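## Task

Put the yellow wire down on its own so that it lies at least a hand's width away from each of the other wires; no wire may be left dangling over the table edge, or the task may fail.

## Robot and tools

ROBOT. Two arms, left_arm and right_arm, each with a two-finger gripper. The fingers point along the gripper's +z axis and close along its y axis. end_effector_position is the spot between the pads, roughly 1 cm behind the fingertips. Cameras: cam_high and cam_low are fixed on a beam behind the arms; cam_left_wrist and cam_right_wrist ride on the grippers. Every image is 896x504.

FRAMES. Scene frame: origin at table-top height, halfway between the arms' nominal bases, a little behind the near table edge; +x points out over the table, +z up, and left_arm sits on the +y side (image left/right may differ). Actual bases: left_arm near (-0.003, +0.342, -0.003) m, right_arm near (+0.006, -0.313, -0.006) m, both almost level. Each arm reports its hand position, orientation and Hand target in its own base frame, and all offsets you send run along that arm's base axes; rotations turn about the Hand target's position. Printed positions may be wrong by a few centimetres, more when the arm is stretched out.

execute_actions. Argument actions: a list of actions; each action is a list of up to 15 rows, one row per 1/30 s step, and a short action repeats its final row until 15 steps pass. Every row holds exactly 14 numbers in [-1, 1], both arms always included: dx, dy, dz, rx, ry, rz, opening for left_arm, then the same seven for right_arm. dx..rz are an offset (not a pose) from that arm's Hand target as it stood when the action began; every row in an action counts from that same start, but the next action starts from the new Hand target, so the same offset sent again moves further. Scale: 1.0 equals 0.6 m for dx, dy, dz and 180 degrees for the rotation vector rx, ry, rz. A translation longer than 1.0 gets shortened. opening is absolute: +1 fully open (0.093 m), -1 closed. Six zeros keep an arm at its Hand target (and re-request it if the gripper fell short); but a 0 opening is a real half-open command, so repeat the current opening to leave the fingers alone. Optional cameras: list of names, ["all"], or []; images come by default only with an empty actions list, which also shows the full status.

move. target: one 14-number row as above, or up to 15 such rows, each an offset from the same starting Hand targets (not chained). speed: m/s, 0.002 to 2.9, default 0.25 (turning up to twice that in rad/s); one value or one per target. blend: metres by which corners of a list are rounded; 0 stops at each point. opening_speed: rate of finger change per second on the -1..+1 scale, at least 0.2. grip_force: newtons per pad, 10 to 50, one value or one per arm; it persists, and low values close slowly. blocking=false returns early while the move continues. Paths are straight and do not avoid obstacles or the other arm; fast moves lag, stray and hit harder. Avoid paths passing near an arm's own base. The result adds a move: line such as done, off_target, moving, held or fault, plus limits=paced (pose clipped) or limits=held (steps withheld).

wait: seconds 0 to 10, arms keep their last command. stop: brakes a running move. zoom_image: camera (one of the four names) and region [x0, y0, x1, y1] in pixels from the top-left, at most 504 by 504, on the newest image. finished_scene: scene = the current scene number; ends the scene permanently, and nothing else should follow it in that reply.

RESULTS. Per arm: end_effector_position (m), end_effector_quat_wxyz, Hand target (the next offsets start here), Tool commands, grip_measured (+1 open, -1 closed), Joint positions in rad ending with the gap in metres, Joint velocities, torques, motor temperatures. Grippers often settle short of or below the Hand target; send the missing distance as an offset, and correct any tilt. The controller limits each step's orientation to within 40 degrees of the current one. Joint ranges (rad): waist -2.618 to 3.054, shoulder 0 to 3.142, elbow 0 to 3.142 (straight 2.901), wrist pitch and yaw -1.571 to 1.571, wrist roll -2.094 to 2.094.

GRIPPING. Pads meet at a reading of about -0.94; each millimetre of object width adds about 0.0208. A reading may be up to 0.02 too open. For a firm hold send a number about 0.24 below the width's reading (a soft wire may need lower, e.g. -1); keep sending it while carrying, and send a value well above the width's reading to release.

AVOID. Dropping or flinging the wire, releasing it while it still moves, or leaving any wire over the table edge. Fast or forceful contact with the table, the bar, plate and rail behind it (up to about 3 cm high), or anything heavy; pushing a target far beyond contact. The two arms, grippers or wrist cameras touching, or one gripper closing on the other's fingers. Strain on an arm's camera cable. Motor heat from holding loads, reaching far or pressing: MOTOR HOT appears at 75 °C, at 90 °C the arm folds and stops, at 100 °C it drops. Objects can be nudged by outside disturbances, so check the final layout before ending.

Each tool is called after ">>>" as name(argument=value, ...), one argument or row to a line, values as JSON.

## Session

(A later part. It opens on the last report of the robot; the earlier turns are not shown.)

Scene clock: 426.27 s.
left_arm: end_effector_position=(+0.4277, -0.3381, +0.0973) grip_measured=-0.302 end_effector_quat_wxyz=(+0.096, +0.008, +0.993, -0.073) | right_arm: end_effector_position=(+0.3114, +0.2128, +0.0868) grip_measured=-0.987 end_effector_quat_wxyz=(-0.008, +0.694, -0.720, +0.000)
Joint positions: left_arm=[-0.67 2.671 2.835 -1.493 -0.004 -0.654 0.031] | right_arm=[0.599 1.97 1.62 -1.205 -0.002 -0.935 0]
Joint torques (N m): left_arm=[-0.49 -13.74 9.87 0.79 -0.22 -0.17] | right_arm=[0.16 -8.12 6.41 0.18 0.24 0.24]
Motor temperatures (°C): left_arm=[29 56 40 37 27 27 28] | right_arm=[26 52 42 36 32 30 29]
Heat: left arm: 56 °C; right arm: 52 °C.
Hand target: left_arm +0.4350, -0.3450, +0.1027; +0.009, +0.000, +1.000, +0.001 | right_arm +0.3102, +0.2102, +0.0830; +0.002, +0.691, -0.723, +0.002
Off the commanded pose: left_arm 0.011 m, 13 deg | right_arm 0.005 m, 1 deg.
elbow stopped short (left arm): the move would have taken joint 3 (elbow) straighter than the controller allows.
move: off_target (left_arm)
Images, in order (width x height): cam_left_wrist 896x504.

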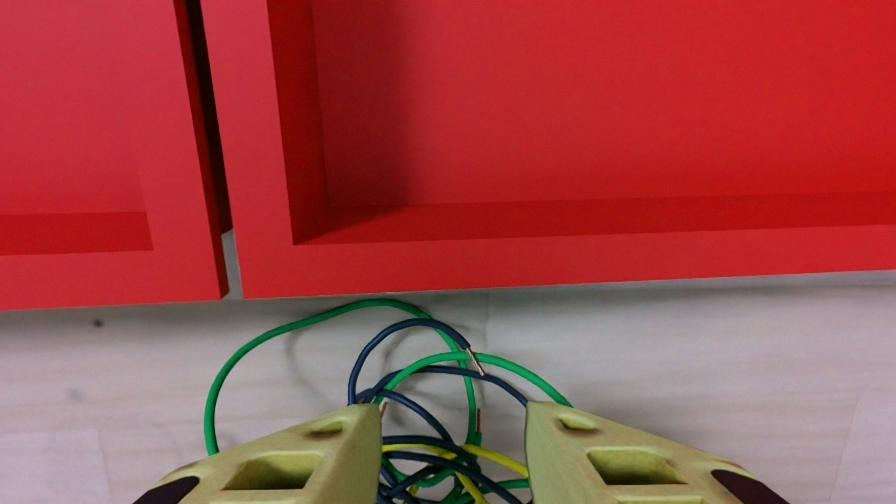

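>>> move(
  target=[
    [-0.045,0.012,-0.131,0,0,0,-0.3,0,0,0,0,0,0,-1],
    [-0.045,0.012,-0.131,0,0,0,-1,0,0,0,0,0,0,-1],
  ],
  cameras=["cam_left_wrist","cam_high"],
  speed=0.15,
  opening_speed=1.5,
)

Scene clock: 446.33 s.
left_arm: end_effector_position=(+0.4122, -0.3395, +0.0369) grip_measured=-0.981 end_effector_quat_wxyz=(+0.042, +0.006, +0.999, -0.030) | right_arm: end_effector_position=(+0.3114, +0.2128, +0.0868) grip_measured=-0.987 end_effector_quat_wxyz=(-0.008, +0.694, -0.720, +0.000)
Joint positions: left_arm=[-0.691 2.79 2.846 -1.524 -0.006 -0.679 0] | right_arm=[0.599 1.97 1.62 -1.205 -0.002 -0.935 0]
Joint torques (N m): left_arm=[-0.59 -12 8.8 0.13 -0.21 -0.17] | right_arm=[-0.08 -8.29 6.48 0.17 0.15 0.16]
Motor temperatures (°C): left_arm=[29 62 41 37 27 27 28] | right_arm=[26 52 42 36 32 30 29]
Heat: left arm: 62 °C; right arm: 52 °C.
Hand target: left_arm +0.4079, -0.3379, +0.0241; +0.009, +0.000, +1.000, +0.001 | right_arm +0.3102, +0.2102, +0.0830; +0.002, +0.691, -0.723, +0.002
Off the commanded pose: left_arm 0.014 m, 5 deg | right_arm 0.005 m, 1 deg.
elbow stopped short (left arm): the move would have taken joint 3 (elbow) straighter than the controller allows.
move: off_target (left_arm); target 2's new opening was sent with left_arm's hand 0.016 m and 6 deg from that target
Images, in order (width x height): cam_high 896x504, cam_left_wrist 896x504.

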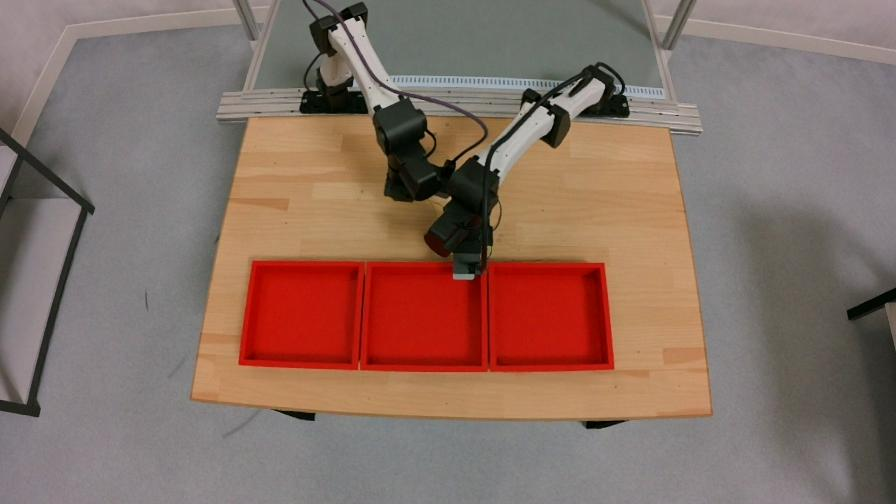

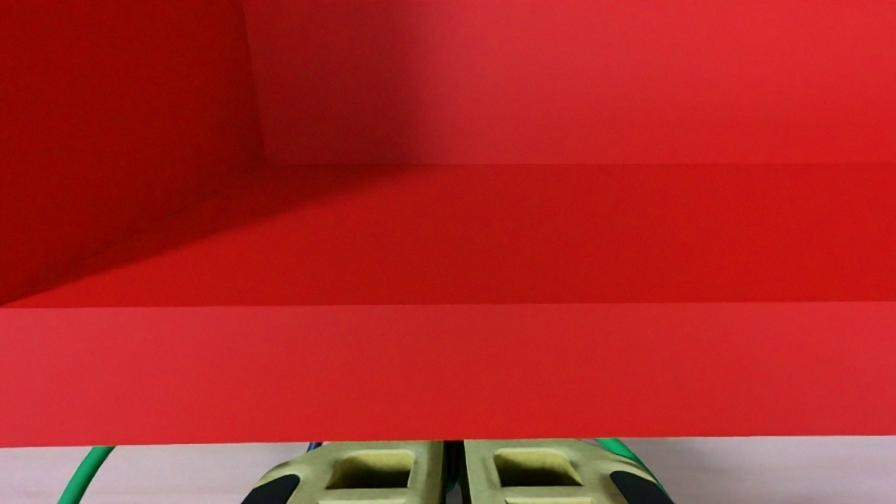

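>>> move(
  target=[
    [-0.03,0,0.06,0,0,0,-1,0,0,0,0,0,0,-1],
    [-0.08,0.0,0.11,0,0,0,-1,0,0,0,0,0,0,-1],
  ],
  cameras=["cam_left_wrist","cam_high","cam_right_wrist"],
  speed=0.1,
  blend=0.02,
)

Scene clock: 456.60 s.
left_arm: end_effector_position=(+0.3921, -0.3394, +0.0370) grip_measured=-0.981 end_effector_quat_wxyz=(+0.020, +0.006, +1.000, -0.012) | right_arm: end_effector_position=(+0.3108, +0.2124, +0.0868) grip_measured=-0.987 end_effector_quat_wxyz=(-0.006, +0.694, -0.720, +0.000)
Joint positions: left_arm=[-0.716 2.745 2.761 -1.541 -0.007 -0.703 0] | right_arm=[0.599 1.97 1.62 -1.208 -0.002 -0.935 0]
Joint torques (N m): left_arm=[0.05 -14.74 6.94 0.28 -0.16 -0.04] | right_arm=[-0.1 -8.12 6.53 0.21 0.2 0.2]
Motor temperatures (°C): left_arm=[29 62 41 36 27 27 28] | right_arm=[26 52 42 36 32 30 29]
Heat: left arm: 62 °C; right arm: 52 °C.
Hand target: left_arm +0.3943, -0.3395, +0.0373; +0.023, +0.004, +1.000, -0.013 (not the last commanded pose) | right_arm +0.3102, +0.2102, +0.0830; +0.002, +0.691, -0.723, +0.002
Off the commanded pose: left_arm 0.062 m, 2 deg | right_arm 0.004 m, 1 deg.
move: held (left_arm; a check stopped the path); path passed 0 of 2 targets; limits=held
pose unreachable (left arm): on one or more control steps of this call, first in action 0 (counted from 0), this arm could not follow its commanded pose, so it was not sent that pose on those steps. It may still have moved: this result reports where it is.
cause: moving toward the commanded pose would bring a part of the arm too close to another arm (this arm's forearm (the part past joint 3) and the right arm's wrist (the part past joint 4), 3 mm apart when this arm was first held).
Images, in order (width x height): cam_high 896x504, cam_left_wrist 896x504, cam_right_wrist 896x504.

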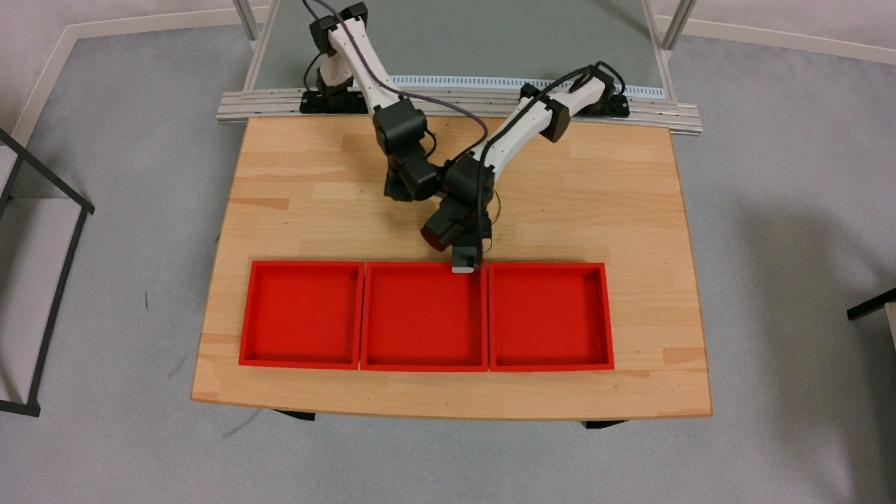

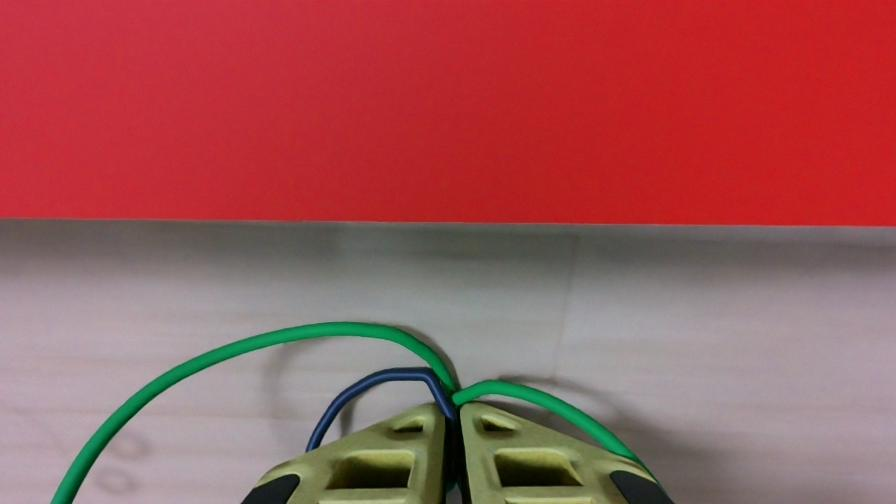

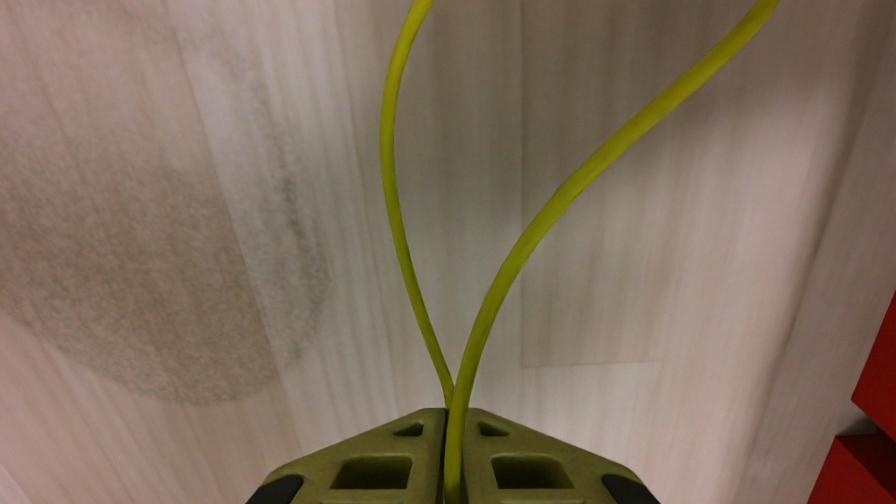

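>>> move(
  target=[0.0,0.1,0.02,0,0,0,-1,0,-0.15,0.03,0,0,0,-1],
  cameras=["cam_left_wrist","cam_high","cam_right_wrist"],
  speed=0.1,
)

>>> zoom_image(
  camera="cam_high",
  region=[380, 150, 560, 290],
)

Scene clock: 465.23 s.
left_arm: end_effector_position=(+0.3901, -0.2885, +0.0339) grip_measured=-0.981 end_effector_quat_wxyz=(+0.004, +0.006, +1.000, -0.018) | right_arm: end_effector_position=(+0.3131, +0.1245, +0.0939) grip_measured=-0.987 end_effector_quat_wxyz=(+0.005, +0.685, -0.728, -0.003)
Joint positions: left_arm=[-0.628 2.467 2.218 -1.294 0.025 -0.617 0] | right_arm=[0.378 1.837 1.471 -1.216 -0.002 -1.132 0]
Joint torques (N m): left_arm=[0.83 -17.47 4.94 0.21 -0.42 0.07] | right_arm=[-0.36 -10.67 5.67 0.12 0.22 -0.16]
Motor temperatures (°C): left_arm=[29 65 40 35 27 27 28] | right_arm=[26 52 42 36 32 30 29]
Heat: left arm: 65 °C; right arm: 52 °C.
Hand target: left_arm +0.3943, -0.2795, +0.0491; +0.023, +0.004, +1.000, -0.013 | right_arm +0.3102, +0.1202, +0.1009; +0.002, +0.691, -0.723, +0.002
Off the commanded pose: left_arm 0.018 m, 2 deg | right_arm 0.009 m, 1 deg.
move: off_target (left_arm)
Images, in order (width x height): cam_high 896x504, cam_left_wrist 896x504, cam_right_wrist 896x504.

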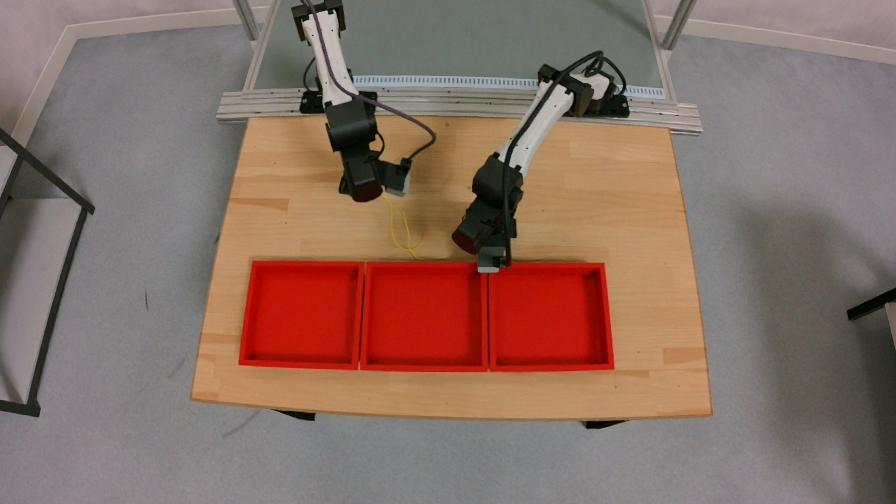

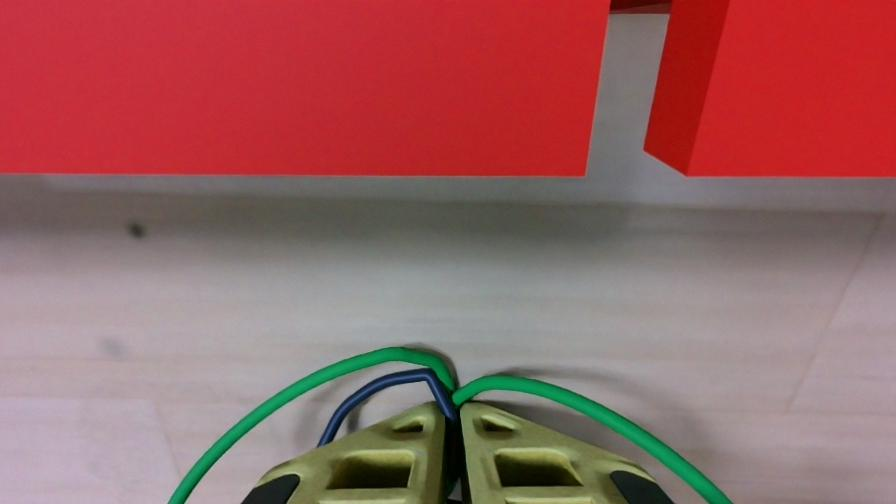

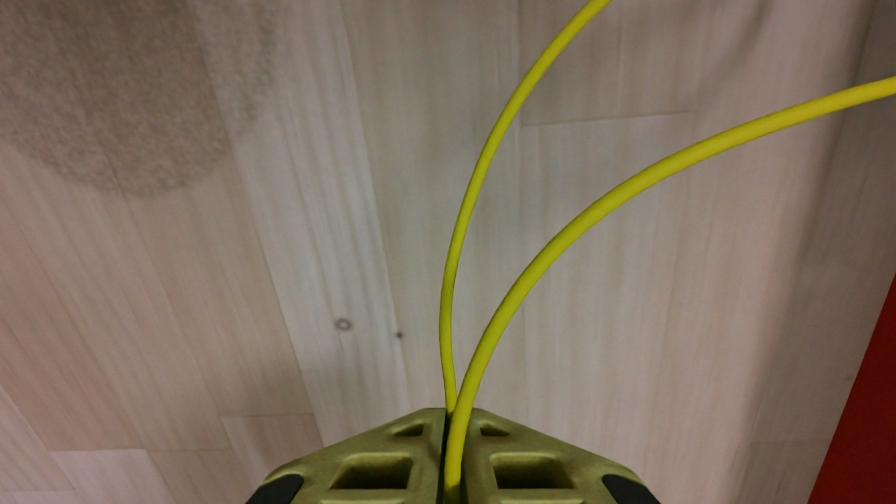

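Scaled by 2.800.

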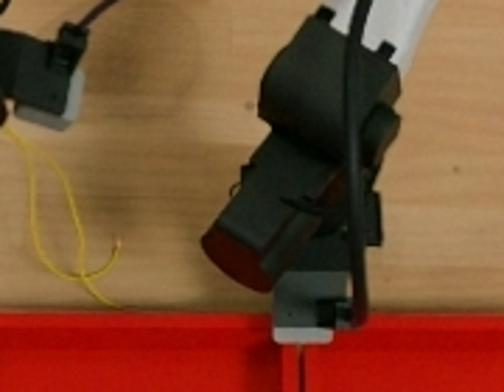

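>>> move(
  target=[
    [0,0.15,0,0,0,0,-1,0,-0.15,-0.06,0,0,0,-1],
    [0,0.15,-0.01,0,0,0,-1,0,-0.15,-0.108,0,0,0,-1],
  ],
  cameras=["cam_left_wrist","cam_high","cam_right_wrist"],
  speed=0.12,
  blend=[0.02,0],
)

>>> zoom_image(
  camera="cam_high",
  region=[330, 150, 560, 290],
)

Scene clock: 480.03 s.
left_arm: end_effector_position=(+0.3874, -0.1906, +0.0305) grip_measured=-0.981 end_effector_quat_wxyz=(-0.002, +0.001, +1.000, -0.001) | right_arm: end_effector_position=(+0.3082, +0.0317, +0.0393) grip_measured=-0.987 end_effector_quat_wxyz=(+0.004, +0.685, -0.729, +0.000)
Joint positions: left_arm=[-0.456 2.243 1.816 -1.145 0.003 -0.455 0] | right_arm=[0.105 1.784 1.18 -0.974 0.004 -1.404 0]
Joint torques (N m): left_arm=[0.76 -15.65 5.05 0.43 -0.18 0.09] | right_arm=[-0.27 -6.68 5.65 0.37 0.18 -0.11]
Motor temperatures (°C): left_arm=[29 79 39 35 27 27 28] | right_arm=[26 51 41 35 31 30 29]
Heat: left arm: 79 °C; right arm: 51 °C. Fold the left arm in close to its base, or ease its load, before you think long.
Hand target: left_arm +0.3943, -0.1896, +0.0433; +0.024, +0.004, +1.000, -0.013 | right_arm +0.3102, +0.0301, +0.0362; +0.002, +0.691, -0.723, +0.002
Off the commanded pose: left_arm 0.014 m, 3 deg | right_arm 0.004 m, 1 deg.
MOTOR HOT: joint 2 (shoulder) of the left arm reports 79 °C; the controller's stop level is 90 °C. To cool a motor, set the load down, stop pushing, or move to a pose that needs little force.
move: off_target (left_arm); blend cut to 0.0144 m at target 1
Images, in order (width x height): cam_high 896x504, cam_left_wrist 896x504, cam_right_wrist 896x504.

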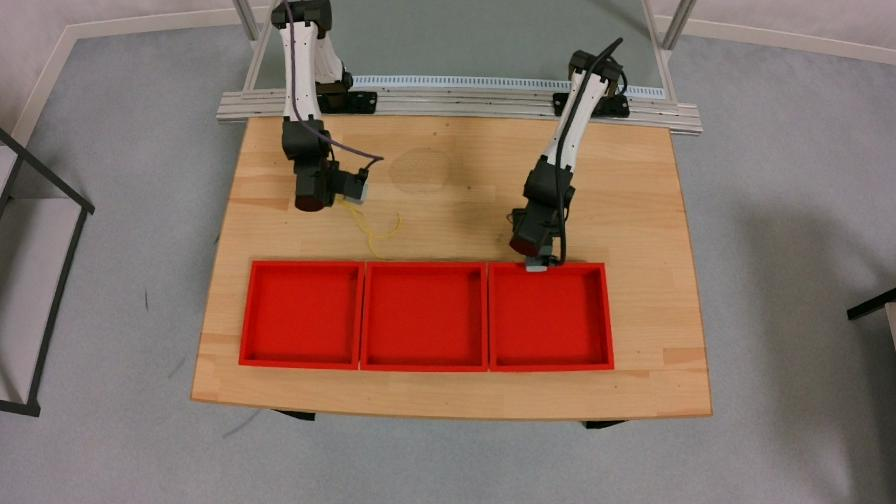

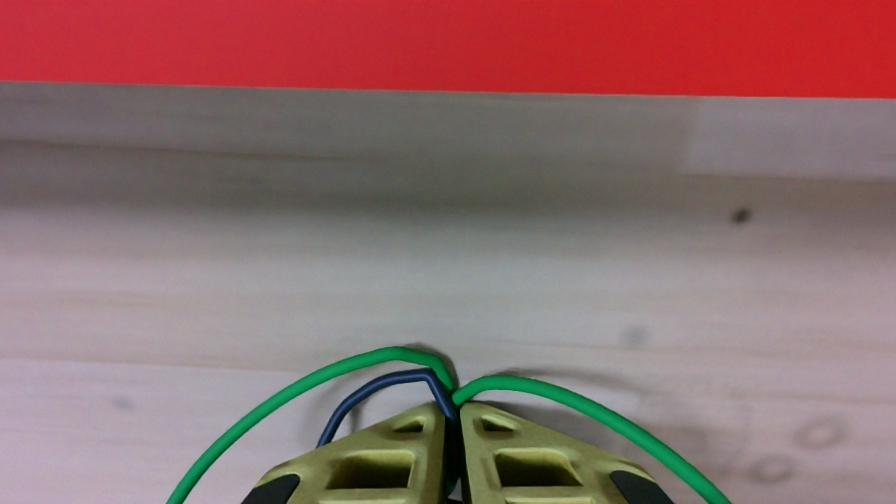

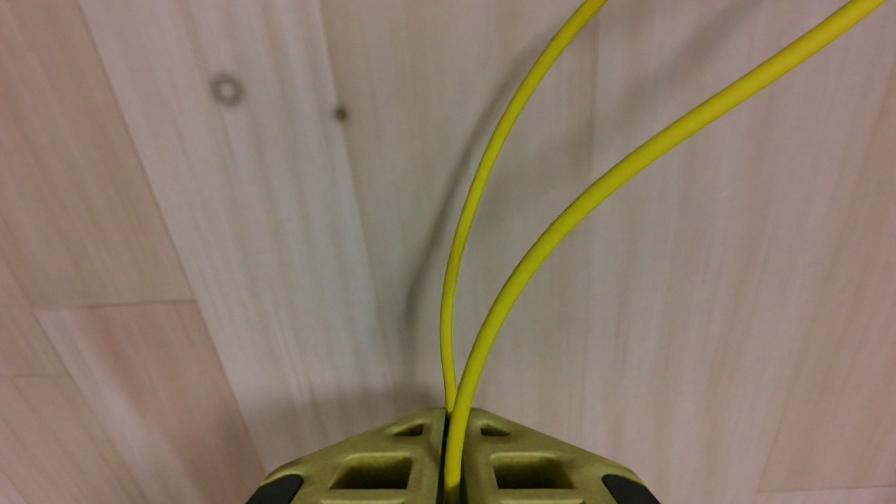

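Scaled by 2.191.

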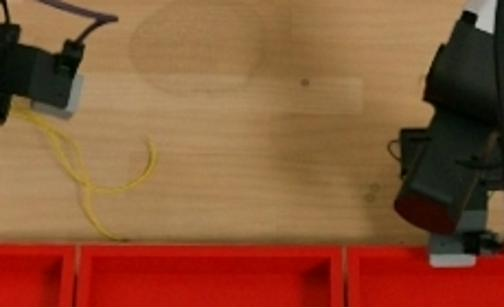

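Yellow is free. Release both, retract the hot left arm promptly.

>>> move(
  target=[
    [0,0,0,0,0,0,-0.6,0,0,-0.014,0,0,0,-0.6],
    [0,0,0.2,0,0,0,-0.6,0,0,0.16,0,0,0,-0.6],
    [-0.2,0.1,0.4,0,0,0,-0.6,0,0,0.2,0,0,0,-0.6],
  ],
  cameras=["all"],
  speed=0.2,
  blend=[0,0.03,0],
)

Scene clock: 489.23 s.
left_arm: end_effector_position=(+0.2788, -0.1353, +0.2850) grip_measured=-0.602 end_effector_quat_wxyz=(+0.153, +0.002, +0.985, -0.077) | right_arm: end_effector_position=(+0.3080, +0.0317, +0.1468) grip_measured=-0.602 end_effector_quat_wxyz=(+0.012, +0.685, -0.729, -0.006)
Joint positions: left_arm=[-0.448 1.554 1.882 -1.555 0.007 -0.445 0.016] | right_arm=[0.105 1.738 1.559 -1.417 0.004 -1.404 0.016]
Joint torques (N m): left_arm=[0.87 -6.72 5.29 0.65 -0.1 0.08] | right_arm=[-0.34 -8.39 8.25 0.05 0.15 -0.15]
Motor temperatures (°C): left_arm=[29 81 39 35 27 27 28] | right_arm=[26 51 42 35 31 30 29]
Heat: left arm: 81 °C; right arm: 51 °C. Fold the left arm in close to its base, or ease its load, before you think long.
Hand target: left_arm +0.2744, -0.1295, +0.2833; +0.024, +0.004, +1.000, -0.013 | right_arm +0.3102, +0.0301, +0.1562; +0.002, +0.691, -0.723, +0.002
Off the commanded pose: left_arm 0.007 m, 17 deg | right_arm 0.010 m, 2 deg.
MOTOR HOT: still on. Joint 2 (shoulder) of the left arm reports 81 °C.
joint sent to its limit (left arm) — joint 4 (wrist pitch), lower limit. The joint targets are off in orientation, not in position.
move: off_target (left_arm)

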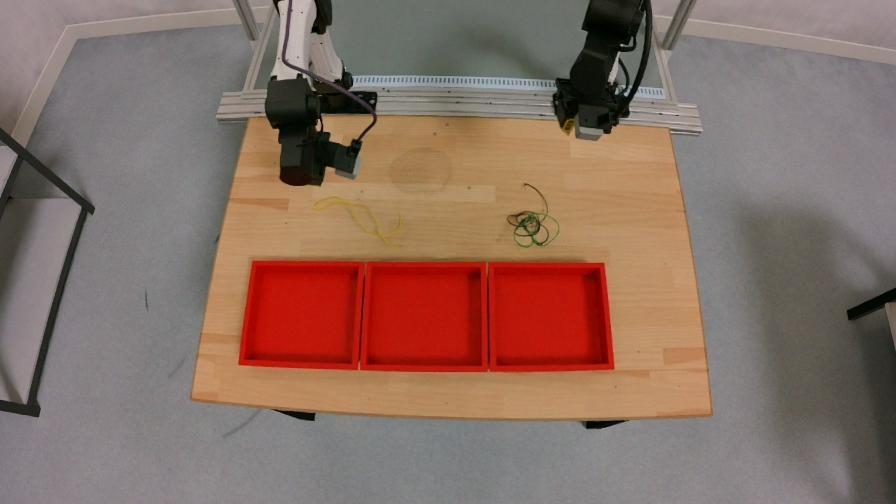

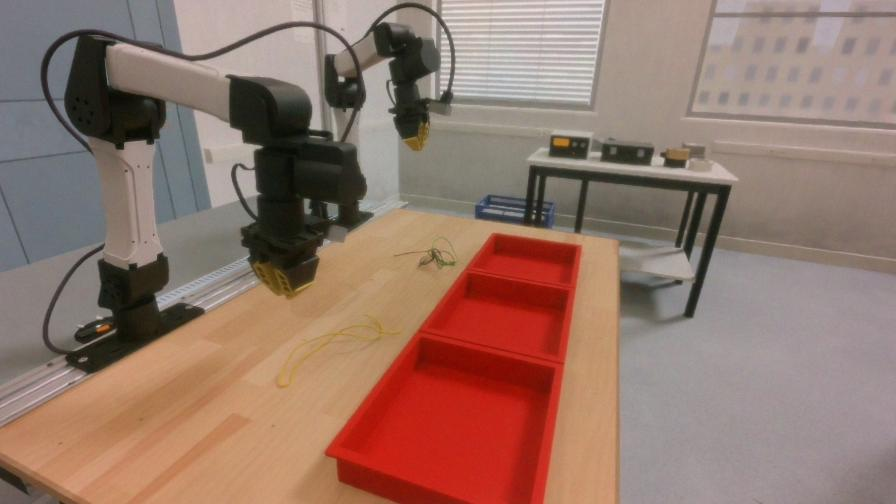

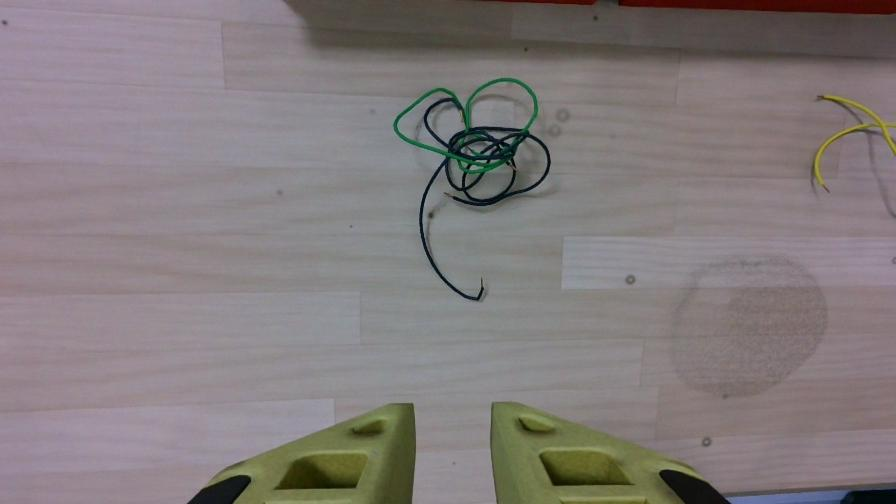

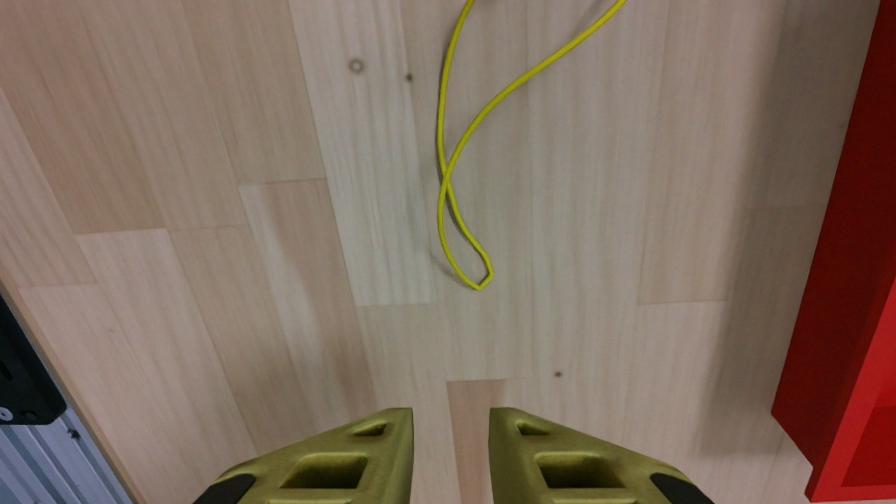

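Gap is about 0.25 m; done.

>>> finished_scene(
  scene=2,
)

The scene is finished: the task was done.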